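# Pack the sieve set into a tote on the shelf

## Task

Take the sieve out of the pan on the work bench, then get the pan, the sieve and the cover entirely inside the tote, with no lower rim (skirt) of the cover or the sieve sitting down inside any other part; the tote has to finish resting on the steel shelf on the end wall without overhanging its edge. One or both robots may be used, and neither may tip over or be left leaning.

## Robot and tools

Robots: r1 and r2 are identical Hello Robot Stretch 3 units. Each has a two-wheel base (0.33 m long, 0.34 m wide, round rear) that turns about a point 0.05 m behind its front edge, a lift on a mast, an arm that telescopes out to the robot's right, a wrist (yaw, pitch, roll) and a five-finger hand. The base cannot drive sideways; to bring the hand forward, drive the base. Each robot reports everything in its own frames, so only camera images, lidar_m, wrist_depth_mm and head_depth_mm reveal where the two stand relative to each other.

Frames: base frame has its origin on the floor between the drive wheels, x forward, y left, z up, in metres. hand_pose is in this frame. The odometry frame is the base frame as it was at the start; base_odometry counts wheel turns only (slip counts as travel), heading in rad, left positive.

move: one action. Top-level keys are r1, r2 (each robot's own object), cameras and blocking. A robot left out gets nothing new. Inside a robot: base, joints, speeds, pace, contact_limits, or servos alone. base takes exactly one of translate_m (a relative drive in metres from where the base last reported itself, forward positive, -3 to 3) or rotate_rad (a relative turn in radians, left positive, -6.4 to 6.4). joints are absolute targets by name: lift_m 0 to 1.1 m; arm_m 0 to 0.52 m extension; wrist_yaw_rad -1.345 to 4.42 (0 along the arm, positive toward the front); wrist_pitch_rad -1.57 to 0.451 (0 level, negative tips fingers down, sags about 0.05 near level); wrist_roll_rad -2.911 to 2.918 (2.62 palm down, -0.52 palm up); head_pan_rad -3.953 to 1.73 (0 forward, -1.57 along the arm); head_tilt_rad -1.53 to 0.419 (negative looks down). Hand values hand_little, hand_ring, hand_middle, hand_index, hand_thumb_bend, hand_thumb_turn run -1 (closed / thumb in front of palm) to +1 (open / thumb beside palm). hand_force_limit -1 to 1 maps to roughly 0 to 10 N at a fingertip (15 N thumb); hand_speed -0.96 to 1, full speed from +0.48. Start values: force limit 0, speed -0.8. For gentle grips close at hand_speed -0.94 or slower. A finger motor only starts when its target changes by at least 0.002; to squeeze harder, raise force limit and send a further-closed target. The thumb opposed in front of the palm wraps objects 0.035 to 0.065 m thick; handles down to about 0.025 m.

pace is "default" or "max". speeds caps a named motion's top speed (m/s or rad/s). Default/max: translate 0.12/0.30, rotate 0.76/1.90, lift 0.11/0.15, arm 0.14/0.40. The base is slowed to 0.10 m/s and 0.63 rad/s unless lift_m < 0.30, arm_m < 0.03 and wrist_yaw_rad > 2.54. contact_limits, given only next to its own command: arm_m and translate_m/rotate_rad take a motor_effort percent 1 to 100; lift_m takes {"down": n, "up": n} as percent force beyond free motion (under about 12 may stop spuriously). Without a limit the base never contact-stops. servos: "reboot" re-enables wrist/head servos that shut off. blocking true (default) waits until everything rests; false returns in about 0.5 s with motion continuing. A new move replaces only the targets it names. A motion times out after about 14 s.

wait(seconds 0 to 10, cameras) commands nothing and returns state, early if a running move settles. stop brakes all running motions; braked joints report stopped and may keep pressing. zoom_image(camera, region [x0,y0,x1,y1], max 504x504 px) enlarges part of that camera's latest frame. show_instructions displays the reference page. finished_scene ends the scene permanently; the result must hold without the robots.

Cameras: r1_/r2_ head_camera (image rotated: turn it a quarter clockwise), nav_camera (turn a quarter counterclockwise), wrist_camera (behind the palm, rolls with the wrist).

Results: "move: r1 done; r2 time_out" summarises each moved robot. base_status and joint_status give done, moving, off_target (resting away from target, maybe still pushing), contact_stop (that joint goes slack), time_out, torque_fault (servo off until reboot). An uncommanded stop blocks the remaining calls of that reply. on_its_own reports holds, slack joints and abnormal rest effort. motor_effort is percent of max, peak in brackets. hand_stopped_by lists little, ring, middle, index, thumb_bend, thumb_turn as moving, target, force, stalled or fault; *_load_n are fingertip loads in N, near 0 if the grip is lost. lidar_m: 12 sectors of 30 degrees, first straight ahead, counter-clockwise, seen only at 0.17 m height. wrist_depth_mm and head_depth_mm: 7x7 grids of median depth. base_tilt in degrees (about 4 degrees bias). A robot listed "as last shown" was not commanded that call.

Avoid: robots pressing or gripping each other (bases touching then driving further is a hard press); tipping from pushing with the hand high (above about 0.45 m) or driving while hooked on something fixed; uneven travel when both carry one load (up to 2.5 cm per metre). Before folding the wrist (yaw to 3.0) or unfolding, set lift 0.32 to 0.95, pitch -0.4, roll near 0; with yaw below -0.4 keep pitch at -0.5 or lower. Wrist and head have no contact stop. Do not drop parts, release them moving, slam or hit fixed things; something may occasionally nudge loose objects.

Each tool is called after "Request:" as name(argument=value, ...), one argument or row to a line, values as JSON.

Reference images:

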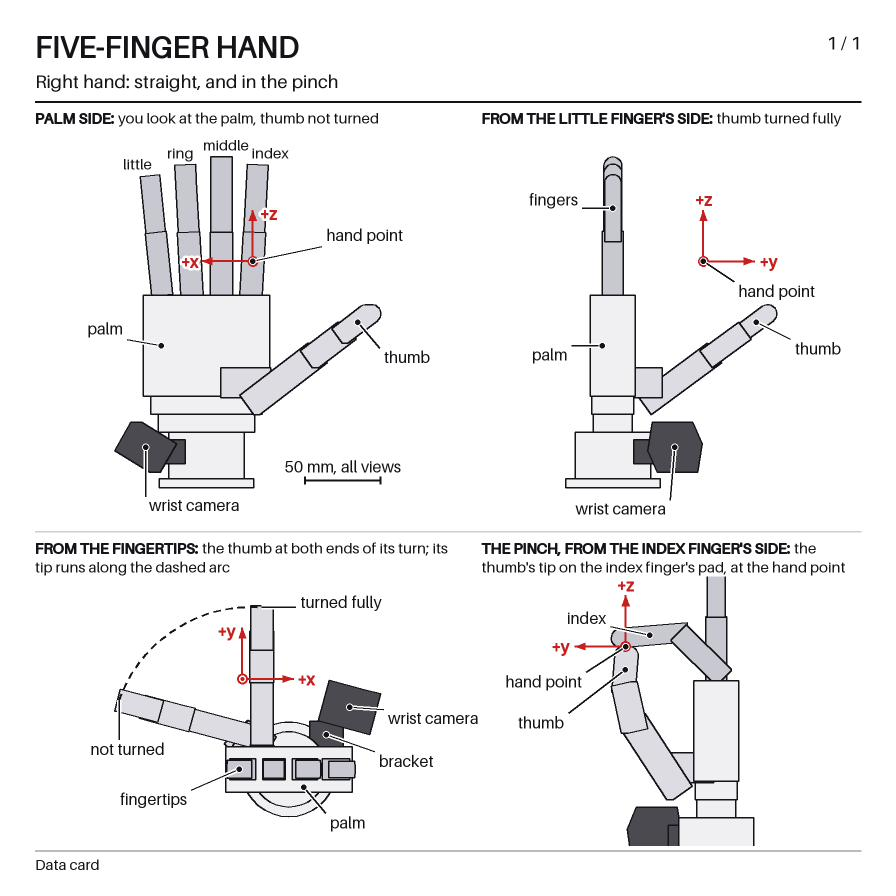

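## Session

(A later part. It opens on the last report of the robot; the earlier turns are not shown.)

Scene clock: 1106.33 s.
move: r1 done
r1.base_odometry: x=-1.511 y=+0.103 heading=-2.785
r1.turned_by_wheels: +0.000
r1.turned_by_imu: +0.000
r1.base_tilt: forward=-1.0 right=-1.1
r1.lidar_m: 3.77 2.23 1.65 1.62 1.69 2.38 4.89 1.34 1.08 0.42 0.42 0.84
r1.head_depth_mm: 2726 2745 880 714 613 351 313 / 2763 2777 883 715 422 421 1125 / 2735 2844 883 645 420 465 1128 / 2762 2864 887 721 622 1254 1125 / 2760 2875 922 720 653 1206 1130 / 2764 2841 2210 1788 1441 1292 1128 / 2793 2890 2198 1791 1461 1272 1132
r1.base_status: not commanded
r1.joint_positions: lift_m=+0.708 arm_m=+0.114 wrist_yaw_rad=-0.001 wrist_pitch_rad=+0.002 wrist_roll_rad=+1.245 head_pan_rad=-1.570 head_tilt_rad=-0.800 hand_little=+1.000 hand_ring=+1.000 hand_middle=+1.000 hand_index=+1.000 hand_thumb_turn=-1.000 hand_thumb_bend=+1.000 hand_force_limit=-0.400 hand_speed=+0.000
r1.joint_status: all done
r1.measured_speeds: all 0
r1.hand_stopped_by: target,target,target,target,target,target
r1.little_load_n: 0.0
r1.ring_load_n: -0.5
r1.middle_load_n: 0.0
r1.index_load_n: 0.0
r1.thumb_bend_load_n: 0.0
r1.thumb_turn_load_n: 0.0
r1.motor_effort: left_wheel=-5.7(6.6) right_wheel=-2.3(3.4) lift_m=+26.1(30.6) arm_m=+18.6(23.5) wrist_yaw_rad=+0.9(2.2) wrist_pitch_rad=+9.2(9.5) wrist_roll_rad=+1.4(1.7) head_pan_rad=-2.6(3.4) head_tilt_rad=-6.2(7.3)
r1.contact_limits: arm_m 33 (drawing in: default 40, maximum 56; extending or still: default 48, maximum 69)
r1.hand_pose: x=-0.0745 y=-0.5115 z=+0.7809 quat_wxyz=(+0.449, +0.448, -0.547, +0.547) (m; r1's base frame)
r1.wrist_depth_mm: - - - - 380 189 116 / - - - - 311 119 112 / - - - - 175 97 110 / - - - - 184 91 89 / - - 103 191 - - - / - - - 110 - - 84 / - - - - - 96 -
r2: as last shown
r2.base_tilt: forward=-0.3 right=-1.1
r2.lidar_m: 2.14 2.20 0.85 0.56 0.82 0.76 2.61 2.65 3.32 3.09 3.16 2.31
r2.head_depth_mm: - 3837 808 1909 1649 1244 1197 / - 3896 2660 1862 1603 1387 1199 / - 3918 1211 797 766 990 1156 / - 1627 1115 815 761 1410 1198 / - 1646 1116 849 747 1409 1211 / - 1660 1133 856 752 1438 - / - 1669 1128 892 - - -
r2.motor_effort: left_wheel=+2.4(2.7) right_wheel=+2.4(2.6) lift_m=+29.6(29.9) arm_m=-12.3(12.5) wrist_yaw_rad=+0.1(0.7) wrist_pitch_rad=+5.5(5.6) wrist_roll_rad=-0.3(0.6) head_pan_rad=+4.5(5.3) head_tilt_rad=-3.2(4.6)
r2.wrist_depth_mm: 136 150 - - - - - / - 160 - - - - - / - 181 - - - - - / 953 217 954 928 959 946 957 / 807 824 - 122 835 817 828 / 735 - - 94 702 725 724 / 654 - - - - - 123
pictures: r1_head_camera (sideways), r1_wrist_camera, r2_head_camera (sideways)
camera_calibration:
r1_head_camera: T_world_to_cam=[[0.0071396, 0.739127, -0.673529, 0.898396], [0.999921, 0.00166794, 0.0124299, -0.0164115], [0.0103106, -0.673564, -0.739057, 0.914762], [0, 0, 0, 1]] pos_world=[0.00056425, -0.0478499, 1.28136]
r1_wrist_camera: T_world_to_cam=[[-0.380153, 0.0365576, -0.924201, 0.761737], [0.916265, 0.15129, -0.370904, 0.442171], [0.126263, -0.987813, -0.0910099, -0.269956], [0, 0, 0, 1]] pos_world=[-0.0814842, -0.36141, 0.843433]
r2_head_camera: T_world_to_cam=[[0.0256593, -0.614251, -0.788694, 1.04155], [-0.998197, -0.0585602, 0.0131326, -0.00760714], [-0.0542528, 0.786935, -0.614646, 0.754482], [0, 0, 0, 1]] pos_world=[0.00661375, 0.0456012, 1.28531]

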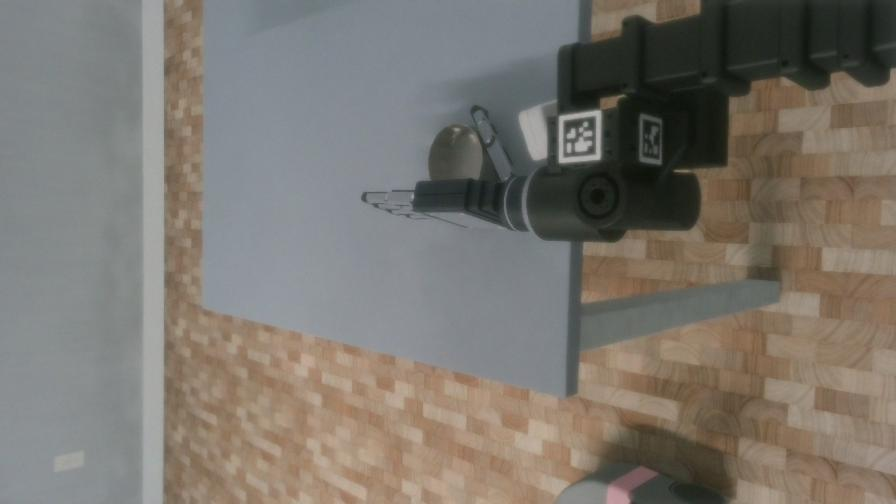

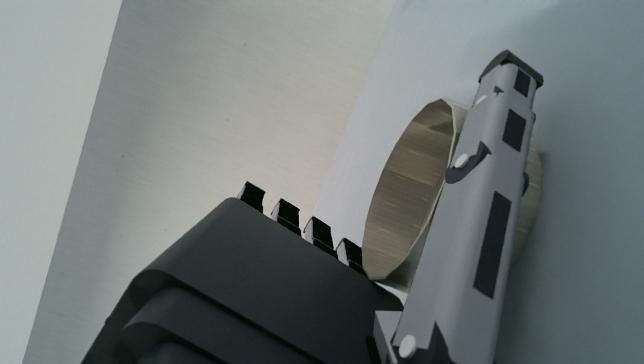

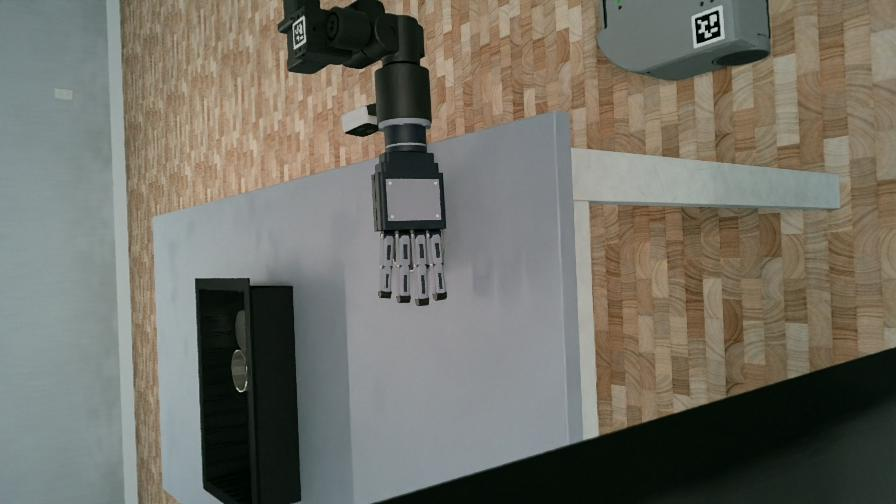

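Request:
move(
  r1={"joints": {"hand_index": 0.2, "hand_speed": -0.8, "hand_force_limit": -0.7}},
  cameras=["r1_head_camera","r1_wrist_camera","r2_head_camera"],
)

Request:
zoom_image(
  camera="r1_head_camera",
  region=[340, 60, 560, 240],
)

Request:
zoom_image(
  camera="r1_wrist_camera",
  region=[230, 30, 630, 330],
)

Request:
zoom_image(
  camera="r2_head_camera",
  region=[360, 150, 500, 330],
)

Scene clock: 1128.33 s.
move: r1 off_target
r1.base_odometry: x=-1.511 y=+0.103 heading=-2.785
r1.turned_by_wheels: +0.000
r1.turned_by_imu: -0.001
r1.base_tilt: forward=-0.9 right=-1.1
r1.lidar_m: 3.74 2.23 1.64 1.62 1.69 2.38 4.91 1.33 1.08 0.42 0.42 0.84
r1.head_depth_mm: 2715 2769 881 713 615 350 313 / 2694 2821 885 713 422 420 1120 / 2753 2838 884 642 420 464 1121 / 2766 2852 891 719 621 1261 1129 / 2782 2853 931 725 651 1213 1131 / 2782 2855 2204 1776 1422 1283 1138 / 2815 2902 2181 1784 1465 1264 1136
r1.base_status: not commanded
r1.joint_positions: lift_m=+0.708 arm_m=+0.114 wrist_yaw_rad=+0.000 wrist_pitch_rad=+0.002 wrist_roll_rad=+1.245 head_pan_rad=-1.570 head_tilt_rad=-0.800 hand_little=+1.000 hand_ring=+1.000 hand_middle=+1.000 hand_index=+0.281 hand_thumb_turn=-1.000 hand_thumb_bend=+1.000 hand_force_limit=-0.700 hand_speed=-0.800
r1.joint_status: hand_index off_target (ended at +0.281, target +0.200); the others done
r1.measured_speeds: all 0
r1.hand_stopped_by: target,target,target,force,target,target
r1.little_load_n: 0.0
r1.ring_load_n: 0.0
r1.middle_load_n: 0.0
r1.index_load_n: 4.0
r1.thumb_bend_load_n: 1.0
r1.thumb_turn_load_n: 0.0
r1.motor_effort: left_wheel=-6.6(6.6) right_wheel=-2.8(3.2) lift_m=+22.4(23.4) arm_m=+17.4(19.5) wrist_yaw_rad=+0.3(2.3) wrist_pitch_rad=+9.4(9.5) wrist_roll_rad=+1.3(1.6) head_pan_rad=-2.8(3.6) head_tilt_rad=-6.0(7.2)
r1.contact_limits: arm_m 33 (drawing in: default 40, maximum 56; extending or still: default 48, maximum 69)
r1.hand_pose: x=-0.0743 y=-0.5115 z=+0.7810 quat_wxyz=(+0.449, +0.448, -0.547, +0.547) (m; r1's base frame)
r1.wrist_depth_mm: - - - - 379 189 116 / - - - - 314 114 113 / - - - - 173 99 110 / - - - - 183 108 89 / - - 103 175 - 105 - / - - - 110 - - 84 / - - - - - 96 -
r2: as last shown
r2.base_tilt: forward=-0.3 right=-1.2
r2.lidar_m: 2.15 2.21 0.85 0.56 0.82 0.76 2.61 2.65 3.31 3.10 3.18 2.31
r2.head_depth_mm: - 3867 807 1903 1650 1236 1195 / - 3836 2687 1873 1602 1392 1196 / - 3977 1219 796 762 982 1150 / - 1622 1112 815 756 1396 1207 / - 1632 1119 851 747 1398 1202 / - 1652 1123 855 749 1440 - / - 1675 1139 892 - - -
r2.little_load_n: 0.5
r2.motor_effort: left_wheel=+2.4(2.9) right_wheel=+2.1(2.5) lift_m=+29.3(29.8) arm_m=-12.2(12.5) wrist_yaw_rad=+0.0(0.8) wrist_pitch_rad=+5.4(5.7) wrist_roll_rad=-0.3(0.6) head_pan_rad=+4.1(5.0) head_tilt_rad=-3.0(3.7)
r2.wrist_depth_mm: 136 150 - - - - - / - 160 - - - - - / - 181 - - - - - / 958 216 957 915 949 963 946 / 808 818 - 122 828 837 835 / 717 - - 94 708 725 729 / 655 - - - - - 123
pictures: r1_head_camera (sideways), r1_wrist_camera, r2_head_camera (sideways)
camera_calibration:
r1_head_camera: T_world_to_cam=[[0.0071396, 0.739127, -0.673529, 0.898396], [0.999921, 0.00166794, 0.0124299, -0.0164115], [0.0103106, -0.673564, -0.739057, 0.914762], [0, 0, 0, 1]] pos_world=[0.00056425, -0.0478499, 1.28136]
r1_wrist_camera: T_world_to_cam=[[-0.379812, 0.0361453, -0.924357, 0.761786], [0.916338, 0.151623, -0.370588, 0.441939], [0.126759, -0.987777, -0.0907096, -0.270169], [0, 0, 0, 1]] pos_world=[-0.0813839, -0.36141, 0.843432]
r2_head_camera: T_world_to_cam=[[0.0256593, -0.614251, -0.788694, 1.04155], [-0.998197, -0.0585602, 0.0131326, -0.00760714], [-0.0542528, 0.786935, -0.614646, 0.754482], [0, 0, 0, 1]] pos_world=[0.00661375, 0.0456012, 1.28531]

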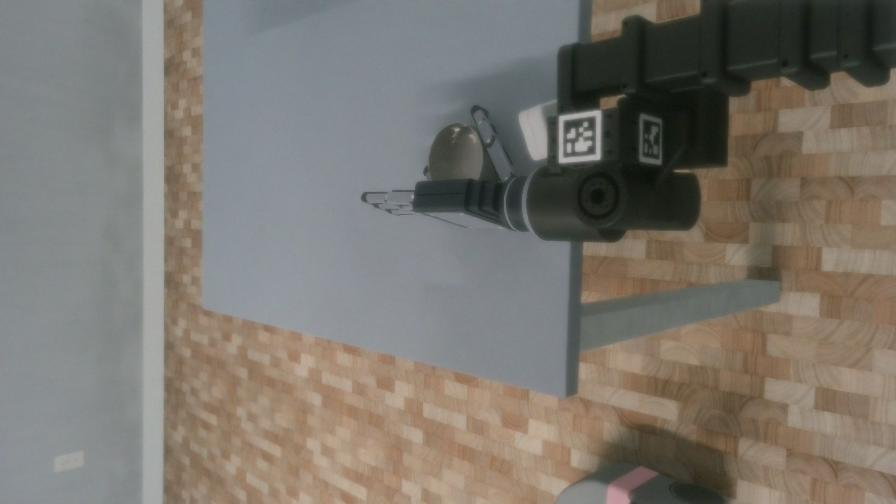

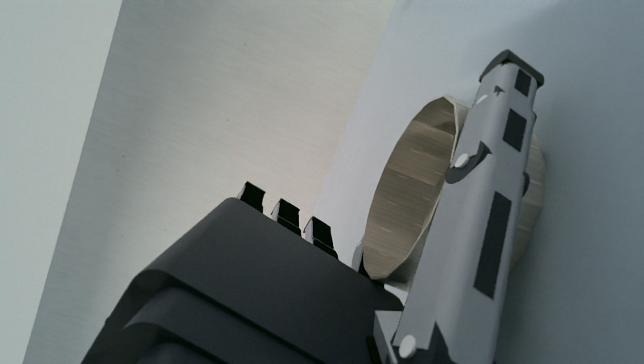

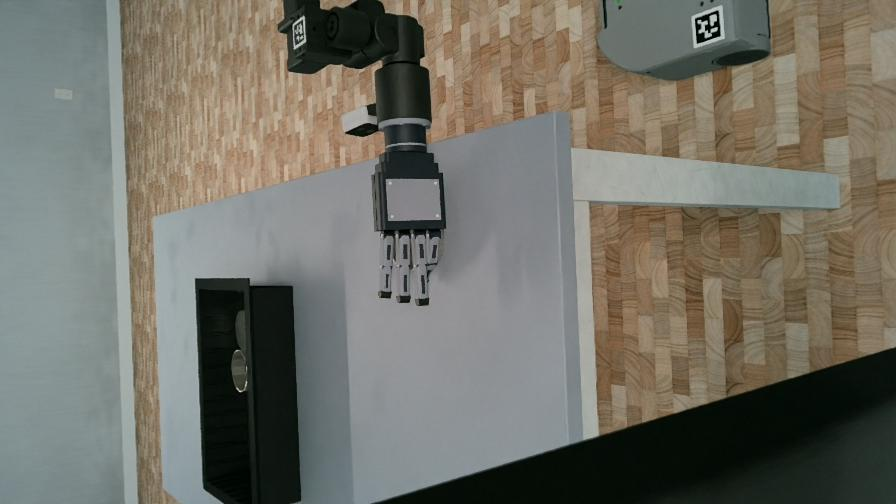

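Scaled by 2.291 from the camera's 896x504 image, which has a finer 1280x720 frame.

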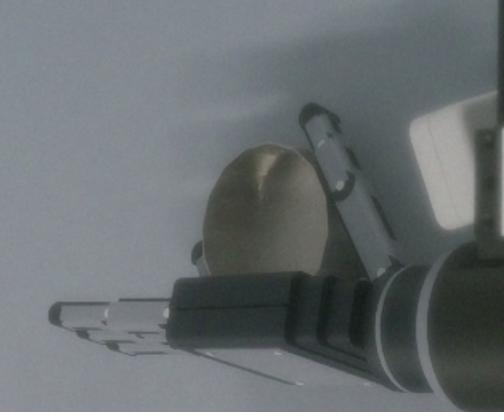

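Scaled by 1.260.

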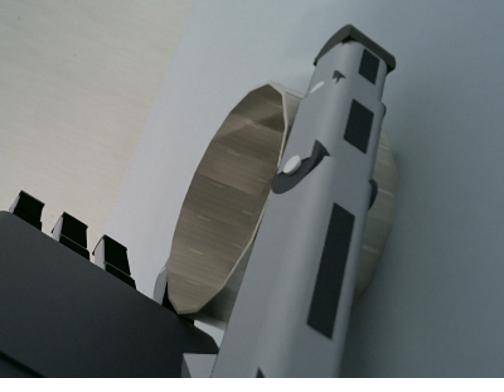

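Scaled by 2.800 from the camera's 896x504 image, which has a finer 1280x720 frame.

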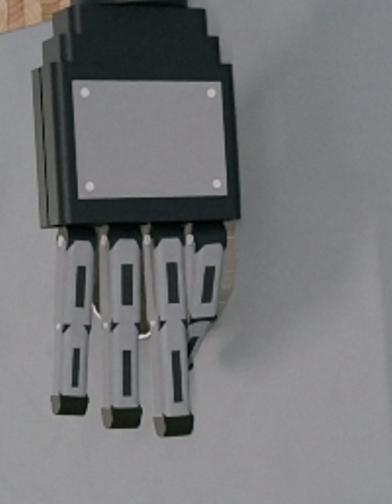

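Same as before (index 4 N, thumb touched). Squeeze with the thumb and lift.

Request:
move(
  r1={"joints": {"hand_thumb_bend": 0.5, "hand_speed": -0.85, "hand_force_limit": -0.4}},
)

Request:
move(
  r1={"joints": {"lift_m": 0.745}, "speeds": {"lift_m": 0.03}},
  cameras=["r1_head_camera","r1_wrist_camera","r2_head_camera"],
)

Request:
zoom_image(
  camera="r2_head_camera",
  region=[340, 150, 480, 330],
)

Scene clock: 1136.07 s.
move: r1 off_target
r1.base_odometry: x=-1.511 y=+0.103 heading=-2.785
r1.turned_by_wheels: +0.000
r1.turned_by_imu: -0.001
r1.base_tilt: forward=-1.0 right=-1.2
r1.lidar_m: 3.76 2.23 1.65 1.62 1.70 2.37 4.90 1.34 1.08 0.42 0.42 0.84
r1.head_depth_mm: 2688 2789 876 713 615 350 313 / 2688 2837 880 714 422 420 1127 / 2727 2869 888 643 421 464 1127 / 2774 2828 888 721 621 1252 1134 / 2718 2866 922 723 653 1216 1130 / 2777 2884 2206 1790 1429 1300 1140 / 2766 2848 2203 1789 1464 1264 1139
r1.base_status: not commanded
r1.joint_positions: lift_m=+0.708 arm_m=+0.114 wrist_yaw_rad=+0.000 wrist_pitch_rad=+0.002 wrist_roll_rad=+1.245 head_pan_rad=-1.570 head_tilt_rad=-0.800 hand_little=+1.000 hand_ring=+1.000 hand_middle=+1.000 hand_index=+0.281 hand_thumb_turn=-1.000 hand_thumb_bend=+0.991 hand_force_limit=-0.400 hand_speed=-0.850
r1.joint_status: hand_thumb_bend off_target (ended at +0.991, target +0.500); the others done
r1.measured_speeds: all 0
r1.hand_stopped_by: target,target,target,force,force,target
r1.little_load_n: 0.0
r1.ring_load_n: 0.0
r1.middle_load_n: 0.0
r1.index_load_n: 4.0
r1.thumb_bend_load_n: 6.0
r1.thumb_turn_load_n: 0.0
r1.motor_effort: left_wheel=-5.6(6.5) right_wheel=-2.2(3.0) lift_m=+23.2(23.5) arm_m=+11.5(14.6) wrist_yaw_rad=-0.9(2.0) wrist_pitch_rad=+9.2(9.4) wrist_roll_rad=+1.3(1.5) head_pan_rad=-2.5(3.0) head_tilt_rad=-6.3(7.2)
r1.contact_limits: arm_m 33 (drawing in: default 40, maximum 56; extending or still: default 48, maximum 69)
r1.hand_pose: x=-0.0743 y=-0.5115 z=+0.7810 quat_wxyz=(+0.449, +0.448, -0.547, +0.547) (m; r1's base frame)
r1.wrist_depth_mm: - - - - 377 190 116 / - - - - 314 119 112 / - - - - 173 99 110 / - - - - 183 108 89 / - - 103 174 - 105 - / - - - 111 - - 84 / - - - - - 96 -
r2: as last shown
r2.turned_by_imu: -0.001
r2.base_tilt: forward=-0.4 right=-1.1
r2.lidar_m: 2.15 2.20 0.85 0.56 0.82 0.76 2.61 2.66 3.31 3.10 3.16 2.31
r2.head_depth_mm: - 3862 810 1921 1644 1236 1189 / - 3854 2669 1859 1606 1384 1196 / - 3817 1206 795 762 983 1155 / - 1623 1111 816 759 1401 1198 / - 1644 1123 849 749 1403 1205 / - 1650 1124 853 752 1431 - / - 1665 1140 888 - - -
r2.little_load_n: 0.0
r2.motor_effort: left_wheel=+2.4(2.7) right_wheel=+2.0(2.7) lift_m=+29.6(29.7) arm_m=-12.0(12.6) wrist_yaw_rad=+0.1(1.0) wrist_pitch_rad=+5.4(5.7) wrist_roll_rad=-0.3(0.6) head_pan_rad=+4.0(5.4) head_tilt_rad=-2.1(3.1)
r2.wrist_depth_mm: 136 150 - - - - - / - 160 - - - - - / - 181 - - - - - / 950 217 962 913 957 962 964 / 814 839 - 122 836 837 822 / 735 - - 94 703 724 729 / 649 - - - - - 123
pictures: none

Scene clock: 1137.73 s.
move: r1 done
r1.base_odometry: x=-1.511 y=+0.103 heading=-2.785
r1.turned_by_wheels: +0.000
r1.turned_by_imu: +0.000
r1.base_tilt: forward=-0.9 right=-1.2
r1.lidar_m: 3.76 2.23 1.64 1.61 1.69 2.37 4.92 1.33 1.08 0.42 0.42 0.84
r1.head_depth_mm: 2716 2826 880 713 376 320 296 / 2749 2801 887 682 382 405 1121 / 2717 2824 890 568 393 1229 1123 / 2753 2834 889 721 620 1282 1124 / 2762 2817 925 722 650 1215 1133 / 2797 2926 2186 1772 1432 1292 1134 / 2814 2880 2214 1783 1461 1264 1142
r1.base_status: not commanded
r1.joint_positions: lift_m=+0.745 arm_m=+0.114 wrist_yaw_rad=+0.000 wrist_pitch_rad=-0.004 wrist_roll_rad=+1.248 head_pan_rad=-1.570 head_tilt_rad=-0.800 hand_little=+1.000 hand_ring=+1.000 hand_middle=+1.000 hand_index=+0.281 hand_thumb_turn=-1.000 hand_thumb_bend=+0.991 hand_force_limit=-0.400 hand_speed=-0.850
r1.joint_status: all done
r1.measured_speeds: all 0
r1.hand_stopped_by: target,target,target,force,force,target
r1.little_load_n: 0.0
r1.ring_load_n: 0.0
r1.middle_load_n: 0.0
r1.index_load_n: 4.5
r1.thumb_bend_load_n: 6.0
r1.thumb_turn_load_n: 0.5
r1.motor_effort: left_wheel=-5.4(6.5) right_wheel=-1.3(3.3) lift_m=+29.4(34.9) arm_m=+9.5(11.7) wrist_yaw_rad=+1.2(2.1) wrist_pitch_rad=+10.4(10.6) wrist_roll_rad=+0.3(1.3) head_pan_rad=-1.8(2.8) head_tilt_rad=-6.0(7.4)
r1.contact_limits: arm_m 33 (drawing in: default 40, maximum 56; extending or still: default 48, maximum 69)
r1.hand_pose: x=-0.0742 y=-0.5112 z=+0.8165 quat_wxyz=(+0.447, +0.448, -0.549, +0.546) (m; r1's base frame)
r1.wrist_depth_mm: - - - - - 261 178 / - - - - 393 114 154 / - - - - 174 100 153 / - - - - 184 108 142 / - - 103 183 - 148 129 / - - - 110 - 151 122 / - - - - - 140 112
r2: as last shown
r2.turned_by_imu: +0.000
r2.base_tilt: forward=-0.4 right=-1.0
r2.lidar_m: 2.14 2.20 0.85 0.56 0.82 0.76 2.61 2.65 3.31 3.11 3.15 2.31
r2.head_depth_mm: - 3923 758 1977 1642 1242 1193 / - 3805 2652 1988 1621 1388 1203 / - 3926 1155 789 761 986 1149 / - 1631 1112 802 758 1390 1199 / - 1642 1119 850 747 1398 1211 / - 1657 1126 854 750 1437 - / - 1659 1128 888 - - -
r2.motor_effort: left_wheel=+2.4(2.6) right_wheel=+2.0(2.6) lift_m=+29.2(29.8) arm_m=-12.5(12.5) wrist_yaw_rad=-0.1(0.7) wrist_pitch_rad=+5.4(5.7) wrist_roll_rad=-0.4(0.5) head_pan_rad=+4.8(5.7) head_tilt_rad=-1.9(2.6)
r2.wrist_depth_mm: 136 150 - - - - - / - 160 - - - - - / - 181 - - - - - / 968 217 965 935 963 958 945 / 806 841 - 122 817 831 822 / 729 - - 94 710 723 729 / 654 - - - - - 123
pictures: r1_head_camera (sideways), r1_wrist_camera, r2_head_camera (sideways)
camera_calibration:
r1_head_camera: T_world_to_cam=[[0.0071396, 0.739127, -0.673529, 0.898396], [0.999921, 0.00166794, 0.0124299, -0.0164115], [0.0103106, -0.673564, -0.739057, 0.914762], [0, 0, 0, 1]] pos_world=[0.00056425, -0.0478499, 1.28136]
r1_wrist_camera: T_world_to_cam=[[-0.377389, 0.0411825, -0.925139, 0.797987], [0.91731, 0.153592, -0.367358, 0.453433], [0.126965, -0.987276, -0.095741, -0.262253], [0, 0, 0, 1]] pos_world=[-0.0814898, -0.361422, 0.879712]
r2_head_camera: T_world_to_cam=[[0.0256593, -0.614251, -0.788694, 1.04155], [-0.998197, -0.0585602, 0.0131326, -0.00760714], [-0.0542528, 0.786935, -0.614646, 0.754482], [0, 0, 0, 1]] pos_world=[0.00661375, 0.0456012, 1.28531]

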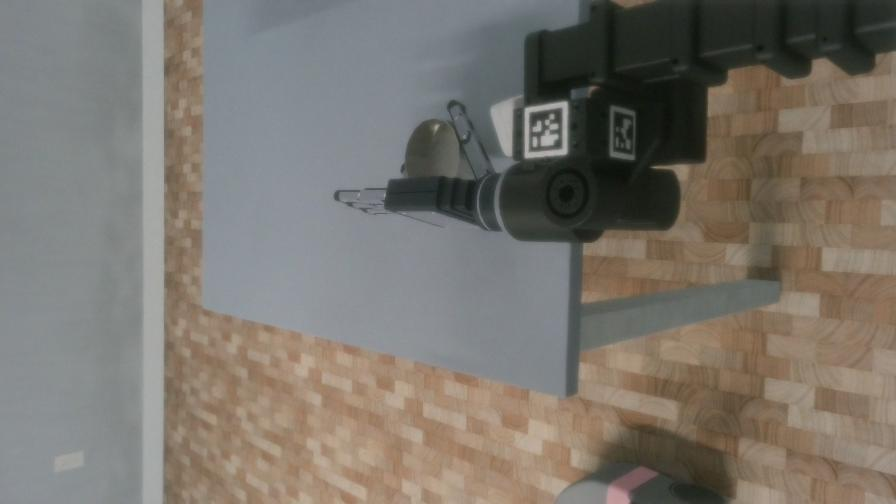

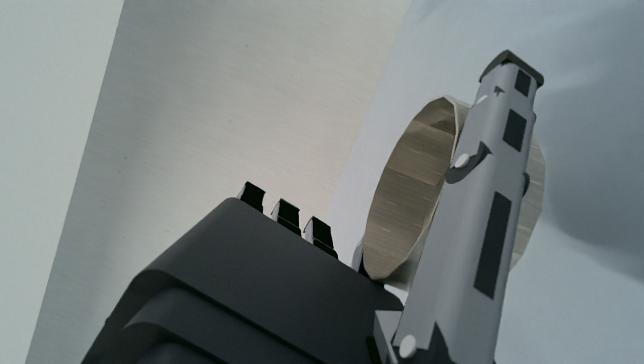

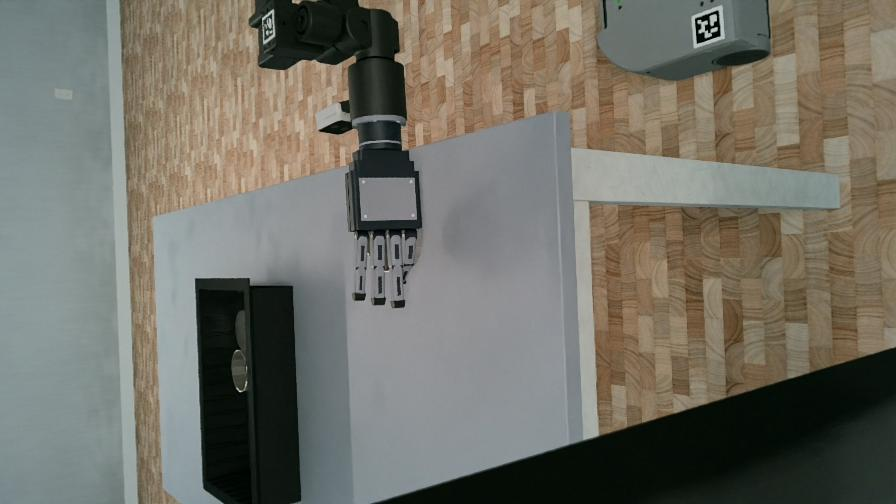

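Scaled by 2.800 from the camera's 896x504 image, which has a finer 1280x720 frame.

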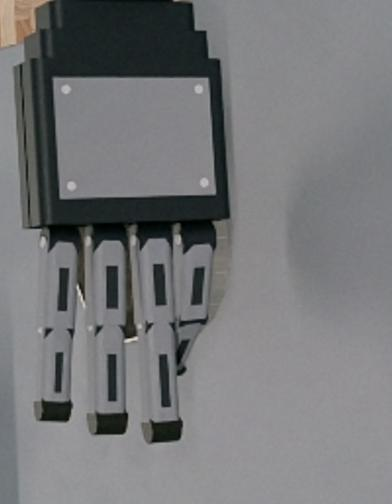

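Request:
move(
  r1={"joints": {"lift_m": 1.04}},
)

Request:
move(
  r1={"base": {"translate_m": -0.54}, "joints": {"arm_m": 0.51, "head_pan_rad": -1.75, "head_tilt_rad": -0.7}, "speeds": {"arm_m": 0.1}},
)

Request:
move(
  r1={"joints": {"wrist_pitch_rad": -0.6}, "speeds": {"wrist_pitch_rad": 0.5}},
  r2={"joints": {"head_pan_rad": 1.65, "head_tilt_rad": -0.4}},
)

Request:
move(
  r1={"joints": {"lift_m": 0.91}, "speeds": {"lift_m": 0.08}, "contact_limits": {"lift_m": {"down": 18}}},
  cameras=["r1_head_camera","r1_wrist_camera","r2_head_camera"],
)

Request:
zoom_image(
  camera="r1_head_camera",
  region=[260, 160, 500, 400],
)

Scene clock: 1175.50 s.
move: r1 done
r1.base_odometry: x=-1.511 y=+0.103 heading=-2.785
r1.turned_by_wheels: +0.000
r1.turned_by_imu: -0.001
r1.base_tilt: forward=-0.9 right=-1.2
r1.lidar_m: 3.75 2.23 1.64 1.62 1.70 2.38 4.92 1.33 1.08 0.42 0.42 0.84
r1.head_depth_mm: - - 822 712 646 1274 1110 / - - 830 717 645 1278 1120 / - - - 719 646 1275 1126 / 2735 2811 862 720 649 1292 1121 / 2771 2843 923 725 651 1213 1138 / 2781 2843 2214 1773 1422 1280 1137 / 2802 2886 2208 1814 1471 1262 1135
r1.base_status: not commanded
r1.joint_positions: lift_m=+1.040 arm_m=+0.114 wrist_yaw_rad=+0.000 wrist_pitch_rad=-0.006 wrist_roll_rad=+1.248 head_pan_rad=-1.570 head_tilt_rad=-0.800 hand_little=+1.000 hand_ring=+1.000 hand_middle=+1.000 hand_index=+0.281 hand_thumb_turn=-1.000 hand_thumb_bend=+0.991 hand_force_limit=-0.400 hand_speed=-0.850
r1.joint_status: all done
r1.measured_speeds: all 0
r1.hand_stopped_by: target,target,target,force,force,target
r1.little_load_n: 0.0
r1.ring_load_n: 0.0
r1.middle_load_n: 0.0
r1.index_load_n: 4.0
r1.thumb_bend_load_n: 6.5
r1.thumb_turn_load_n: 0.5
r1.motor_effort: left_wheel=-5.8(6.4) right_wheel=-2.9(3.0) lift_m=+28.6(34.9) arm_m=+2.7(6.5) wrist_yaw_rad=-1.0(2.1) wrist_pitch_rad=+10.7(10.8) wrist_roll_rad=+0.5(0.6) head_pan_rad=-1.8(2.6) head_tilt_rad=-6.1(7.8)
r1.contact_limits: arm_m 33 (drawing in: default 40, maximum 56; extending or still: default 48, maximum 69)
r1.hand_pose: x=-0.0742 y=-0.5110 z=+1.1110 quat_wxyz=(+0.446, +0.449, -0.549, +0.546) (m; r1's base frame)
r1.wrist_depth_mm: - - - - - - - / - - - - - 115 - / - - - - 173 95 - / - - - - 182 91 - / - - 103 184 - - - / - - - 110 - - - / - - - - - - 378
r2: as last shown
r2.turned_by_imu: -0.001
r2.base_tilt: forward=-0.4 right=-1.1
r2.lidar_m: 2.15 2.21 0.85 0.56 0.81 0.76 2.61 2.65 3.31 3.11 3.17 2.31
r2.head_depth_mm: 595 3600 2640 2036 1646 1244 1191 / 602 3603 2654 2050 1604 1402 1192 / 597 3440 1216 844 763 983 1155 / - 1356 1112 848 758 1402 1204 / - 1629 1117 853 751 1393 1201 / - 1665 1124 853 753 1441 - / - 1659 1138 888 - - -
r2.motor_effort: left_wheel=+2.4(2.7) right_wheel=+2.1(2.7) lift_m=+29.1(29.8) arm_m=-12.3(12.7) wrist_yaw_rad=+0.2(0.7) wrist_pitch_rad=+5.5(5.7) wrist_roll_rad=-0.3(0.5) head_pan_rad=+4.5(5.4) head_tilt_rad=-1.1(2.1)
r2.wrist_depth_mm: 136 150 - - - - - / - 160 - - - - - / - 181 - - - - - / 963 217 957 931 948 955 948 / 807 836 - 122 825 818 829 / 726 - - 94 706 728 724 / 652 - - - - - 123
pictures: none

Scene clock: 1182.03 s.
move: r1 done
r1.base_odometry: x=-1.005 y=+0.292 heading=-2.785
r1.turned_by_wheels: +0.000
r1.turned_by_imu: +0.001
r1.base_tilt: forward=-0.9 right=-1.3
r1.lidar_m: 4.28 2.22 1.69 1.64 1.72 2.40 4.39 0.83 1.06 1.03 1.09 0.75
r1.head_depth_mm: - - 1037 800 650 1338 1157 / - 3146 1040 802 649 1316 1155 / 307 3145 962 730 655 1310 1169 / 505 3098 978 731 654 1291 1157 / 504 3040 967 805 658 1289 1164 / 2582 2994 1022 764 658 1270 1169 / 2596 2940 1072 817 661 1277 1162
r1.base_status: done
r1.joint_positions: lift_m=+1.040 arm_m=+0.510 wrist_yaw_rad=+0.000 wrist_pitch_rad=-0.006 wrist_roll_rad=+1.248 head_pan_rad=-1.750 head_tilt_rad=-0.700 hand_little=+1.000 hand_ring=+1.000 hand_middle=+1.000 hand_index=+0.281 hand_thumb_turn=-1.000 hand_thumb_bend=+0.991 hand_force_limit=-0.400 hand_speed=-0.850
r1.joint_status: all done
r1.measured_speeds: all 0
r1.hand_stopped_by: target,target,target,force,force,target
r1.little_load_n: 0.0
r1.ring_load_n: 0.0
r1.middle_load_n: 0.0
r1.index_load_n: 4.0
r1.thumb_bend_load_n: 6.0
r1.thumb_turn_load_n: 0.5
r1.motor_effort: left_wheel=-3.8(12.3) right_wheel=-0.1(5.6) lift_m=+24.9(29.5) arm_m=+18.0(23.0) wrist_yaw_rad=+0.3(2.4) wrist_pitch_rad=+10.7(10.8) wrist_roll_rad=+0.3(0.6) head_pan_rad=+3.1(5.0) head_tilt_rad=+2.8(5.6)
r1.hand_pose: x=-0.0742 y=-0.9070 z=+1.1110 quat_wxyz=(+0.446, +0.449, -0.549, +0.546) (m; r1's base frame)
r1.wrist_depth_mm: - - - - - - - / - - - - - - - / - - - - 174 100 - / - - - - 183 108 - / - - 103 182 - - - / - - - 110 - - - / - - - - - - 418
r2: as last shown
r2.lidar_m: 2.14 2.20 1.31 0.56 0.82 0.76 2.61 2.65 3.33 3.09 3.18 2.31
r2.head_depth_mm: - 3890 2677 1786 1612 1391 1191 / - 3838 2695 1791 1602 1384 1197 / - 3842 1216 842 761 990 1155 / - 1622 1114 844 760 1392 1202 / - 1642 1124 851 750 1409 1208 / - 1646 1130 854 753 1430 - / - 1673 1134 890 - - -
r2.motor_effort: left_wheel=+2.4(2.8) right_wheel=+2.2(2.7) lift_m=+29.8(29.9) arm_m=-12.2(12.6) wrist_yaw_rad=-0.2(1.1) wrist_pitch_rad=+5.6(5.7) wrist_roll_rad=-0.3(0.6) head_pan_rad=+3.7(5.7) head_tilt_rad=-0.8(1.5)
r2.wrist_depth_mm: 136 150 - - - - - / - 159 - - - - - / - 181 - - - - - / 966 217 950 942 950 957 948 / 797 829 - 122 826 833 831 / 727 - - 94 699 720 719 / 658 - - - - - 123
pictures: none

Scene clock: 1183.90 s.
move: r1 done; r2 done
r1.base_odometry: x=-1.005 y=+0.292 heading=-2.785
r1.turned_by_wheels: +0.000
r1.turned_by_imu: +0.000
r1.base_tilt: forward=-1.0 right=-1.3
r1.lidar_m: 4.28 2.22 1.69 1.64 1.71 2.41 4.36 0.83 1.07 1.04 1.08 0.75
r1.head_depth_mm: - - 1037 802 649 1331 1158 / - 3117 1042 804 653 1307 1161 / 306 3100 962 731 654 1317 1160 / 505 2951 982 731 657 1286 1154 / 503 705 970 807 658 1294 1159 / 2601 2982 1019 763 661 1269 1174 / 2588 2953 1065 816 661 1272 1168
r1.base_status: not commanded
r1.joint_positions: lift_m=+1.040 arm_m=+0.510 wrist_yaw_rad=+0.000 wrist_pitch_rad=-0.636 wrist_roll_rad=+1.248 head_pan_rad=-1.750 head_tilt_rad=-0.700 hand_little=+1.000 hand_ring=+1.000 hand_middle=+1.000 hand_index=+0.281 hand_thumb_turn=-1.000 hand_thumb_bend=+0.991 hand_force_limit=-0.400 hand_speed=-0.850
r1.joint_status: all done
r1.measured_speeds: all 0
r1.hand_stopped_by: target,target,target,force,force,target
r1.little_load_n: 0.0
r1.ring_load_n: 0.0
r1.middle_load_n: 0.0
r1.index_load_n: 4.5
r1.thumb_bend_load_n: 6.0
r1.thumb_turn_load_n: 0.5
r1.motor_effort: left_wheel=-3.8(4.7) right_wheel=-1.1(2.0) lift_m=+25.0(25.6) arm_m=+17.0(18.1) wrist_yaw_rad=+0.5(2.1) wrist_pitch_rad=+7.0(11.2) wrist_roll_rad=+0.4(0.5) head_pan_rad=+2.8(3.2) head_tilt_rad=+3.8(5.1)
r1.hand_pose: x=-0.0743 y=-0.8187 z=+0.9755 quat_wxyz=(+0.285, +0.565, -0.691, +0.349) (m; r1's base frame)
r1.wrist_depth_mm: - - - - 481 295 243 / - - - - 311 109 - / - - - - - 95 - / - - - - 183 91 - / - - 103 174 - - - / - - - 111 - - - / - - - - - - -
r2.base_odometry: x=+1.052 y=-1.469 heading=-0.949
r2.turned_by_wheels: +0.000
r2.turned_by_imu: +0.000
r2.base_tilt: forward=-0.3 right=-1.2
r2.lidar_m: 2.14 2.20 1.31 0.56 0.82 0.76 2.61 2.65 3.32 3.10 3.17 2.31
r2.head_depth_mm: - - - 3112 2213 1548 1379 / - - - 3121 2214 1501 1355 / - - - 2661 919 711 768 / - - - 1257 930 712 1357 / - - - 1215 933 718 1365 / - - 1761 1211 936 719 1330 / - - - 1223 942 746 -
r2.base_status: not commanded
r2.joint_positions: lift_m=+0.587 arm_m=+0.000 wrist_yaw_rad=+2.885 wrist_pitch_rad=-0.617 wrist_roll_rad=+0.000 head_pan_rad=+1.650 head_tilt_rad=-0.401 hand_little=+1.000 hand_ring=+1.000 hand_middle=+1.000 hand_index=+1.000 hand_thumb_turn=+1.000 hand_thumb_bend=+1.000 hand_force_limit=+0.000 hand_speed=-0.800
r2.joint_status: all done
r2.measured_speeds: all 0
r2.hand_stopped_by: target,target,target,target,target,target
r2.little_load_n: 0.0
r2.ring_load_n: 0.0
r2.middle_load_n: 0.0
r2.index_load_n: 0.0
r2.thumb_bend_load_n: 0.0
r2.thumb_turn_load_n: 0.0
r2.motor_effort: left_wheel=+2.0(2.7) right_wheel=+2.0(2.7) lift_m=+29.1(29.8) arm_m=-12.0(12.5) wrist_yaw_rad=+0.5(0.6) wrist_pitch_rad=+5.5(5.7) wrist_roll_rad=-0.2(0.5) head_pan_rad=+3.9(5.4) head_tilt_rad=+4.2(6.3)
r2.hand_pose: x=+0.0876 y=+0.0469 z=+0.5903 quat_wxyz=(-0.061, +0.338, +0.822, +0.455) (m; r2's base frame)
r2.wrist_depth_mm: 136 150 - - - - - / - 160 - - - - - / - 181 - - - - - / 946 217 949 927 946 968 953 / 798 818 - 122 821 826 815 / 727 - - 94 710 730 728 / 644 - - - - - 123
pictures: none

Scene clock: 1186.20 s.
move: r1 done
r1.base_odometry: x=-1.005 y=+0.292 heading=-2.785
r1.turned_by_wheels: +0.000
r1.turned_by_imu: +0.000
r1.base_tilt: forward=-0.9 right=-1.3
r1.lidar_m: 4.28 2.22 1.69 1.64 1.71 2.40 4.38 0.83 1.07 1.03 1.09 0.75
r1.head_depth_mm: 2802 3075 1039 - - 1313 1137 / 2759 3079 336 - 635 1312 1154 / 2762 2884 361 722 652 1318 1162 / 2683 576 964 730 658 1292 1163 / 2669 580 854 805 658 1297 1165 / 2649 2964 1021 764 658 1270 1168 / 2583 2901 1069 819 661 1273 1170
r1.base_status: not commanded
r1.joint_positions: lift_m=+0.910 arm_m=+0.510 wrist_yaw_rad=+0.000 wrist_pitch_rad=-0.637 wrist_roll_rad=+1.248 head_pan_rad=-1.750 head_tilt_rad=-0.700 hand_little=+1.000 hand_ring=+1.000 hand_middle=+1.000 hand_index=+0.281 hand_thumb_turn=-1.000 hand_thumb_bend=+0.991 hand_force_limit=-0.400 hand_speed=-0.850
r1.joint_status: all done
r1.measured_speeds: all 0
r1.hand_stopped_by: target,target,target,force,force,target
r1.little_load_n: 0.0
r1.ring_load_n: 0.0
r1.middle_load_n: 0.0
r1.index_load_n: 4.5
r1.thumb_bend_load_n: 6.0
r1.thumb_turn_load_n: 0.5
r1.motor_effort: left_wheel=-3.6(4.4) right_wheel=-1.4(2.1) lift_m=+24.1(27.0) arm_m=+14.7(17.0) wrist_yaw_rad=-0.1(1.9) wrist_pitch_rad=+7.3(7.4) wrist_roll_rad=+0.4(0.6) head_pan_rad=+2.4(3.3) head_tilt_rad=+1.8(5.0)
r1.contact_limits: lift_m down 18 (down: maximum 72; up: maximum 65)
r1.hand_pose: x=-0.0743 y=-0.8183 z=+0.8451 quat_wxyz=(+0.285, +0.565, -0.692, +0.348) (m; r1's base frame)
r1.wrist_depth_mm: - - - 229 - - - / - - - 231 - 109 - / - - - 240 175 95 - / - - - 267 183 91 - / - - 103 184 - - - / - - - 111 - - - / - - - - - - -
r2: as last shown
r2.base_tilt: forward=-0.3 right=-1.0
r2.lidar_m: 2.15 2.20 1.31 0.56 0.82 0.76 2.61 2.65 3.31 3.10 3.17 2.30
r2.head_depth_mm: - - - 3093 2208 1553 1389 / - - - 3169 2217 1498 1359 / - - - 2702 922 709 766 / - - - 1268 926 714 1357 / - - 1772 1207 932 718 1362 / - - - 1217 940 719 1335 / - - - 1217 947 747 -
r2.joint_positions: lift_m=+0.587 arm_m=+0.000 wrist_yaw_rad=+2.885 wrist_pitch_rad=-0.617 wrist_roll_rad=+0.000 head_pan_rad=+1.650 head_tilt_rad=-0.400 hand_little=+1.000 hand_ring=+1.000 hand_middle=+1.000 hand_index=+1.000 hand_thumb_turn=+1.000 hand_thumb_bend=+1.000 hand_force_limit=+0.000 hand_speed=-0.800
r2.motor_effort: left_wheel=+2.1(2.7) right_wheel=+2.3(2.6) lift_m=+29.4(29.9) arm_m=-12.3(12.5) wrist_yaw_rad=+0.2(0.6) wrist_pitch_rad=+5.5(5.7) wrist_roll_rad=-0.3(0.5) head_pan_rad=+3.6(4.8) head_tilt_rad=+4.1(4.8)
r2.wrist_depth_mm: 136 150 - - - - - / - 160 - - - - - / - 181 - - - - - / 958 217 980 942 959 962 961 / 791 824 - 122 820 825 828 / 738 - - 94 709 724 725 / 650 - - - - - 123
pictures: r1_head_camera (sideways), r1_wrist_camera, r2_head_camera (sideways)
camera_calibration:
r1_head_camera: T_world_to_cam=[[0.126617, 0.656087, -0.743988, 0.989452], [0.9843, -0.176081, 0.0122374, -0.0160796], [-0.122973, -0.733857, -0.668081, 0.823294], [0, 0, 0, 1]] pos_world=[-0.00821079, -0.0478174, 1.28636]
r1_wrist_camera: T_world_to_cam=[[-0.376714, 0.581355, -0.721189, 1.10684], [0.917629, 0.340658, -0.204718, 0.526781], [0.126665, -0.738904, -0.661798, 0.118929], [0, 0, 0, 1]] pos_world=[-0.0814924, -0.735041, 0.984788]
r2_head_camera: T_world_to_cam=[[0.0087164, -0.400473, -0.916267, 1.20804], [-0.997878, -0.0626143, 0.0178741, -0.013828], [-0.0645295, 0.914167, -0.400168, 0.475526], [0, 0, 0, 1]] pos_world=[0.00635706, 0.0482119, 1.29743]

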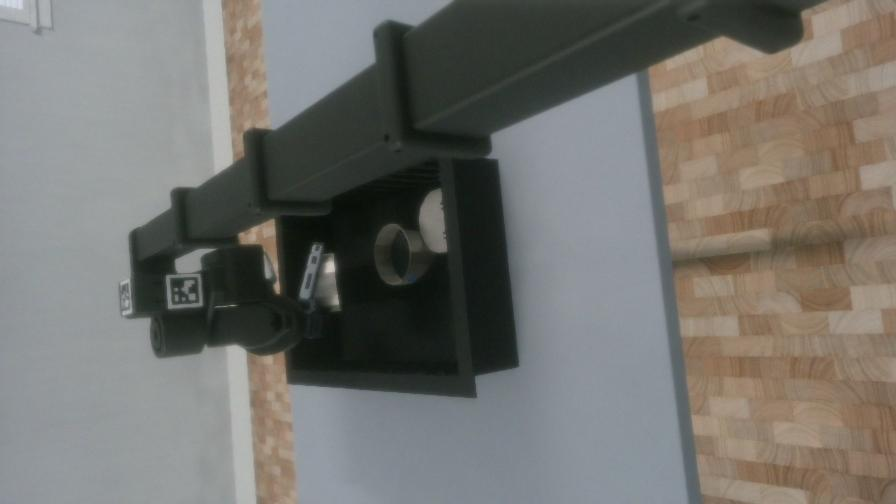

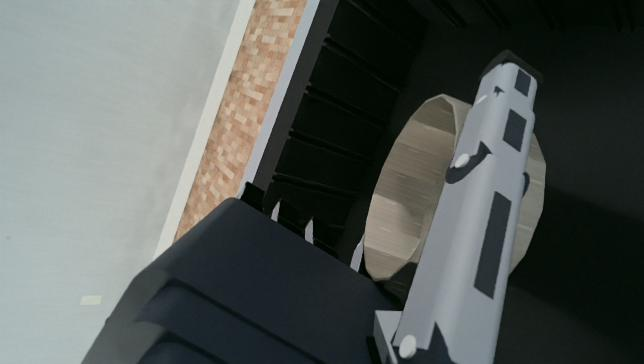

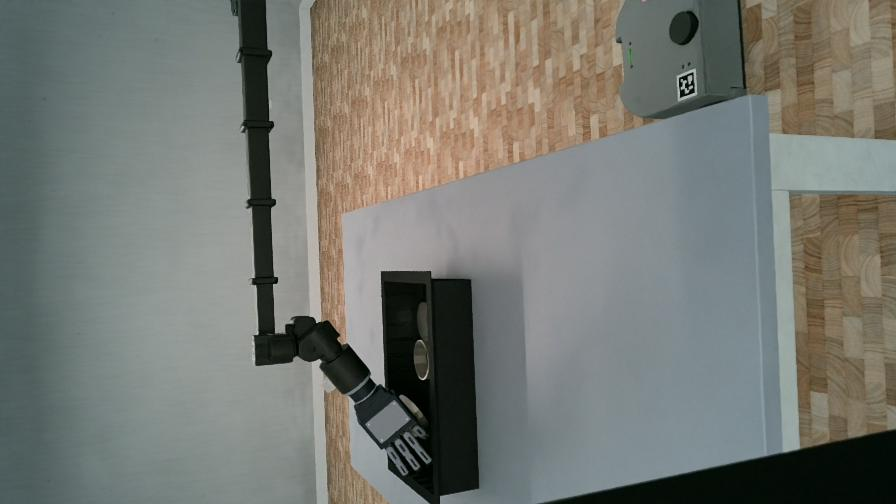

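Scaled by 2.100 from the camera's 896x504 image, which has a finer 1280x720 frame.

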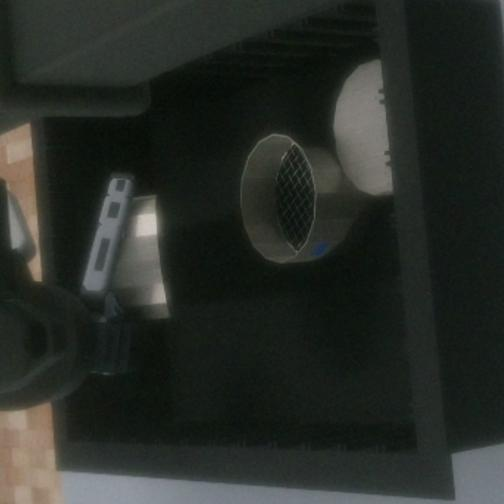

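Request:
move(
  r1={"joints": {"arm_m": 0.497}},
)

Request:
move(
  r1={"joints": {"lift_m": 0.878}, "speeds": {"lift_m": 0.04}, "contact_limits": {"lift_m": {"down": 14}}},
  cameras=["r1_head_camera","r1_wrist_camera","r2_head_camera"],
)

Request:
zoom_image(
  camera="r1_head_camera",
  region=[260, 160, 500, 400],
)

Request:
zoom_image(
  camera="r2_head_camera",
  region=[340, 260, 520, 504],
)

Scene clock: 1210.13 s.
move: r1 done
r1.base_odometry: x=-1.005 y=+0.292 heading=-2.785
r1.turned_by_wheels: +0.000
r1.turned_by_imu: -0.001
r1.base_tilt: forward=-0.9 right=-1.3
r1.lidar_m: 4.28 2.22 1.68 1.64 1.72 2.41 4.36 0.83 1.06 1.04 1.09 0.75
r1.head_depth_mm: 2809 3100 1038 - - 1312 1132 / 2758 3099 336 - 634 1313 1154 / 2703 2907 360 719 653 1309 1158 / 2685 563 958 729 656 1283 1163 / 2664 575 845 805 658 1287 1167 / 2640 2947 1016 763 660 1269 1163 / 2591 2963 1067 814 658 1273 1169
r1.base_status: not commanded
r1.joint_positions: lift_m=+0.910 arm_m=+0.497 wrist_yaw_rad=+0.000 wrist_pitch_rad=-0.638 wrist_roll_rad=+1.248 head_pan_rad=-1.750 head_tilt_rad=-0.700 hand_little=+1.000 hand_ring=+1.000 hand_middle=+1.000 hand_index=+0.281 hand_thumb_turn=-1.000 hand_thumb_bend=+0.991 hand_force_limit=-0.400 hand_speed=-0.850
r1.joint_status: all done
r1.measured_speeds: all 0
r1.hand_stopped_by: target,target,target,force,force,target
r1.little_load_n: 0.0
r1.ring_load_n: 0.0
r1.middle_load_n: 0.0
r1.index_load_n: 4.5
r1.thumb_bend_load_n: 6.0
r1.thumb_turn_load_n: 0.5
r1.motor_effort: left_wheel=-3.8(4.5) right_wheel=-1.0(2.1) lift_m=+24.6(26.1) arm_m=-18.3(20.9) wrist_yaw_rad=+0.7(2.1) wrist_pitch_rad=+7.5(7.5) wrist_roll_rad=+0.3(0.5) head_pan_rad=+2.2(3.0) head_tilt_rad=+3.4(4.6)
r1.contact_limits: lift_m down 18 (down: maximum 72; up: maximum 65)
r1.hand_pose: x=-0.0743 y=-0.8052 z=+0.8451 quat_wxyz=(+0.285, +0.565, -0.692, +0.348) (m; r1's base frame)
r1.wrist_depth_mm: - - - 237 267 - - / - - - 244 - 110 - / - - - 261 172 95 - / - - - - 182 91 - / - - 103 174 - - - / - - - 110 - - - / - - - - - - -
r2: as last shown
r2.lidar_m: 2.15 2.21 1.31 0.56 0.82 0.76 2.61 2.66 3.31 3.10 3.16 2.29
r2.head_depth_mm: - - - 3081 2210 1539 1388 / - - - 3105 2181 1496 1351 / - - - 2661 922 709 766 / - - - 1261 928 713 1365 / - - 1773 1207 931 716 1370 / - - - 1209 941 723 1337 / - - - 1217 947 746 -
r2.motor_effort: left_wheel=+2.3(2.7) right_wheel=+2.2(2.6) lift_m=+29.5(29.9) arm_m=-12.0(12.3) wrist_yaw_rad=+0.4(0.6) wrist_pitch_rad=+5.5(5.6) wrist_roll_rad=-0.4(0.5) head_pan_rad=+4.2(4.8) head_tilt_rad=+4.4(4.7)
r2.wrist_depth_mm: 136 150 - - - - - / - 159 - - - - - / - 181 - - - - - / 968 217 951 914 951 973 960 / 813 831 - 122 820 819 821 / 729 - - 94 709 726 730 / 647 - - - - - 123
pictures: none

Scene clock: 1211.43 s.
move: r1 done
r1.base_odometry: x=-1.005 y=+0.292 heading=-2.785
r1.turned_by_wheels: +0.000
r1.turned_by_imu: +0.000
r1.base_tilt: forward=-1.0 right=-1.2
r1.lidar_m: 4.29 2.22 1.68 1.64 1.72 2.40 4.39 0.83 1.07 1.03 1.08 0.75
r1.head_depth_mm: 2778 3070 1036 826 - - 1119 / 2775 3027 1040 306 618 1311 1163 / 2745 3033 389 701 654 1320 1165 / 2653 598 848 727 657 1293 1162 / 2667 599 791 804 657 1290 1169 / 2628 2897 1022 764 659 1269 1166 / 2603 2856 1067 816 663 1265 1169
r1.base_status: not commanded
r1.joint_positions: lift_m=+0.878 arm_m=+0.497 wrist_yaw_rad=+0.000 wrist_pitch_rad=-0.638 wrist_roll_rad=+1.248 head_pan_rad=-1.750 head_tilt_rad=-0.700 hand_little=+1.000 hand_ring=+1.000 hand_middle=+1.000 hand_index=+0.281 hand_thumb_turn=-1.000 hand_thumb_bend=+0.991 hand_force_limit=-0.400 hand_speed=-0.850
r1.joint_status: all done
r1.measured_speeds: all 0
r1.hand_stopped_by: target,target,target,force,force,target
r1.little_load_n: 0.0
r1.ring_load_n: 0.0
r1.middle_load_n: 0.0
r1.index_load_n: 4.5
r1.thumb_bend_load_n: 6.0
r1.thumb_turn_load_n: 0.5
r1.motor_effort: left_wheel=-3.9(4.5) right_wheel=-0.1(1.7) lift_m=+24.0(25.6) arm_m=-18.0(19.1) wrist_yaw_rad=+0.4(1.5) wrist_pitch_rad=+7.4(7.5) wrist_roll_rad=+0.2(0.6) head_pan_rad=+2.4(3.0) head_tilt_rad=+2.3(4.4)
r1.contact_limits: lift_m down 14 (down: maximum 72; up: maximum 65)
r1.hand_pose: x=-0.0743 y=-0.8052 z=+0.8131 quat_wxyz=(+0.285, +0.565, -0.692, +0.348) (m; r1's base frame)
r1.wrist_depth_mm: - - - - - - - / - - - - - 109 149 / - - 231 259 - 95 149 / - - 232 - 182 91 126 / - - 103 175 - - 126 / - - - 111 - - 142 / - - - - - - 138
r2: as last shown
r2.base_tilt: forward=-0.3 right=-1.1
r2.lidar_m: 2.14 2.20 1.31 0.56 0.82 0.76 2.61 2.66 3.30 3.09 3.15 2.31
r2.head_depth_mm: - - - 3108 2203 1546 1389 / - - - 3107 2206 1512 1347 / - - - 2654 923 711 764 / - - - 1271 927 711 1361 / - - 1762 1209 934 718 1365 / - - - 1216 935 721 1338 / - - - 1216 946 748 -
r2.motor_effort: left_wheel=+2.4(2.8) right_wheel=+2.5(2.5) lift_m=+29.2(29.8) arm_m=-12.1(12.5) wrist_yaw_rad=+0.1(0.7) wrist_pitch_rad=+5.5(5.7) wrist_roll_rad=-0.3(0.6) head_pan_rad=+4.5(4.5) head_tilt_rad=+4.3(4.6)
r2.wrist_depth_mm: 136 150 - - - - - / - 160 - - - - - / - 181 - - - - - / 960 218 950 925 952 951 946 / 812 813 - 122 821 822 827 / 731 - - 94 713 715 728 / 647 - - - - - 123
pictures: r1_head_camera (sideways), r1_wrist_camera, r2_head_camera (sideways)
camera_calibration:
r1_head_camera: T_world_to_cam=[[0.126594, 0.655929, -0.744131, 0.98963], [0.984302, -0.176068, 0.0122538, -0.0161002], [-0.12298, -0.734001, -0.667921, 0.823082], [0, 0, 0, 1]] pos_world=[-0.00821078, -0.0478181, 1.28637]
r1_wrist_camera: T_world_to_cam=[[-0.376764, 0.5817, -0.720884, 1.07616], [0.917609, 0.340788, -0.204589, 0.515771], [0.126659, -0.738572, -0.66217, 0.107949], [0, 0, 0, 1]] pos_world=[-0.0814922, -0.722041, 0.952787]
r2_head_camera: T_world_to_cam=[[0.00869964, -0.400269, -0.916357, 1.20815], [-0.997878, -0.0626108, 0.0178751, -0.0138295], [-0.0645287, 0.914256, -0.399964, 0.475256], [0, 0, 0, 1]] pos_world=[0.00635702, 0.0482125, 1.29743]

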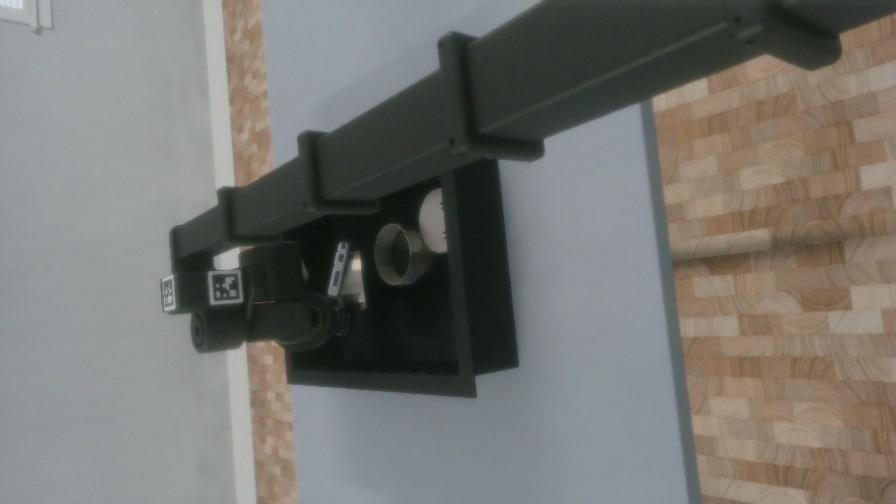

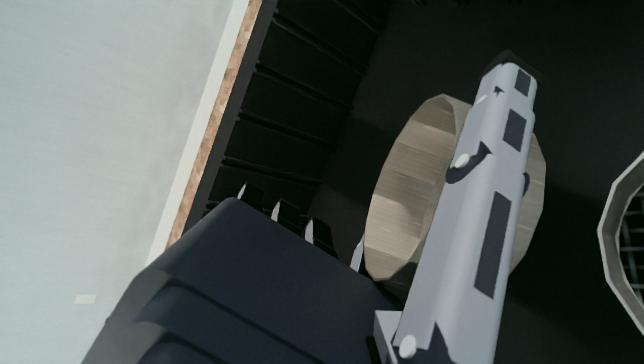

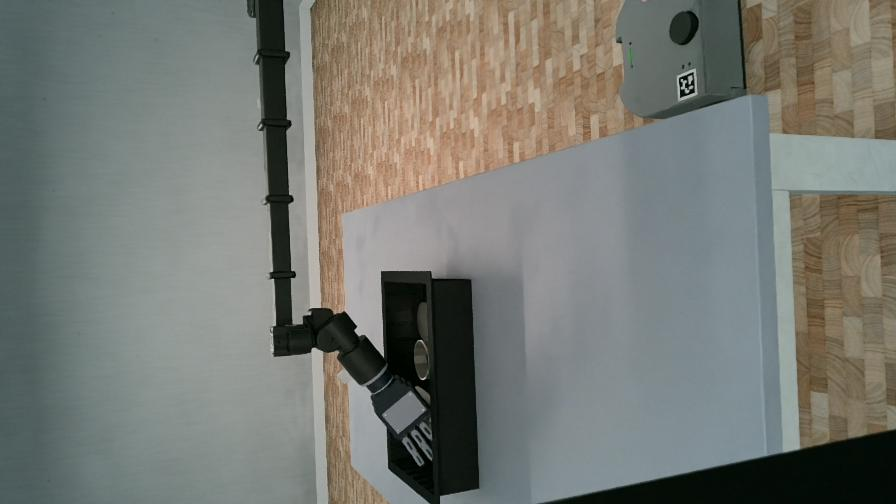

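Scaled by 2.100 from the camera's 896x504 image, which has a finer 1280x720 frame.

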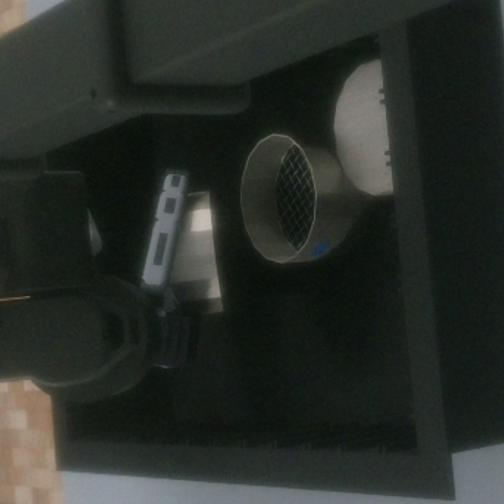

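Scaled by 2.066 from the camera's 896x504 image, which has a finer 1280x720 frame.

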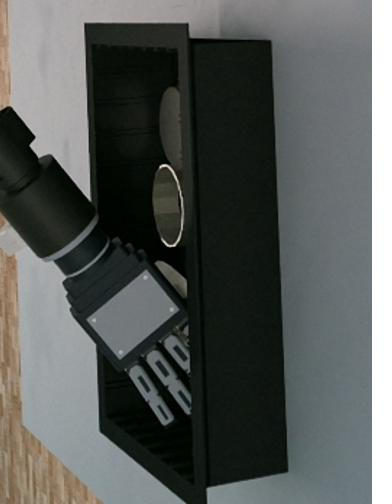

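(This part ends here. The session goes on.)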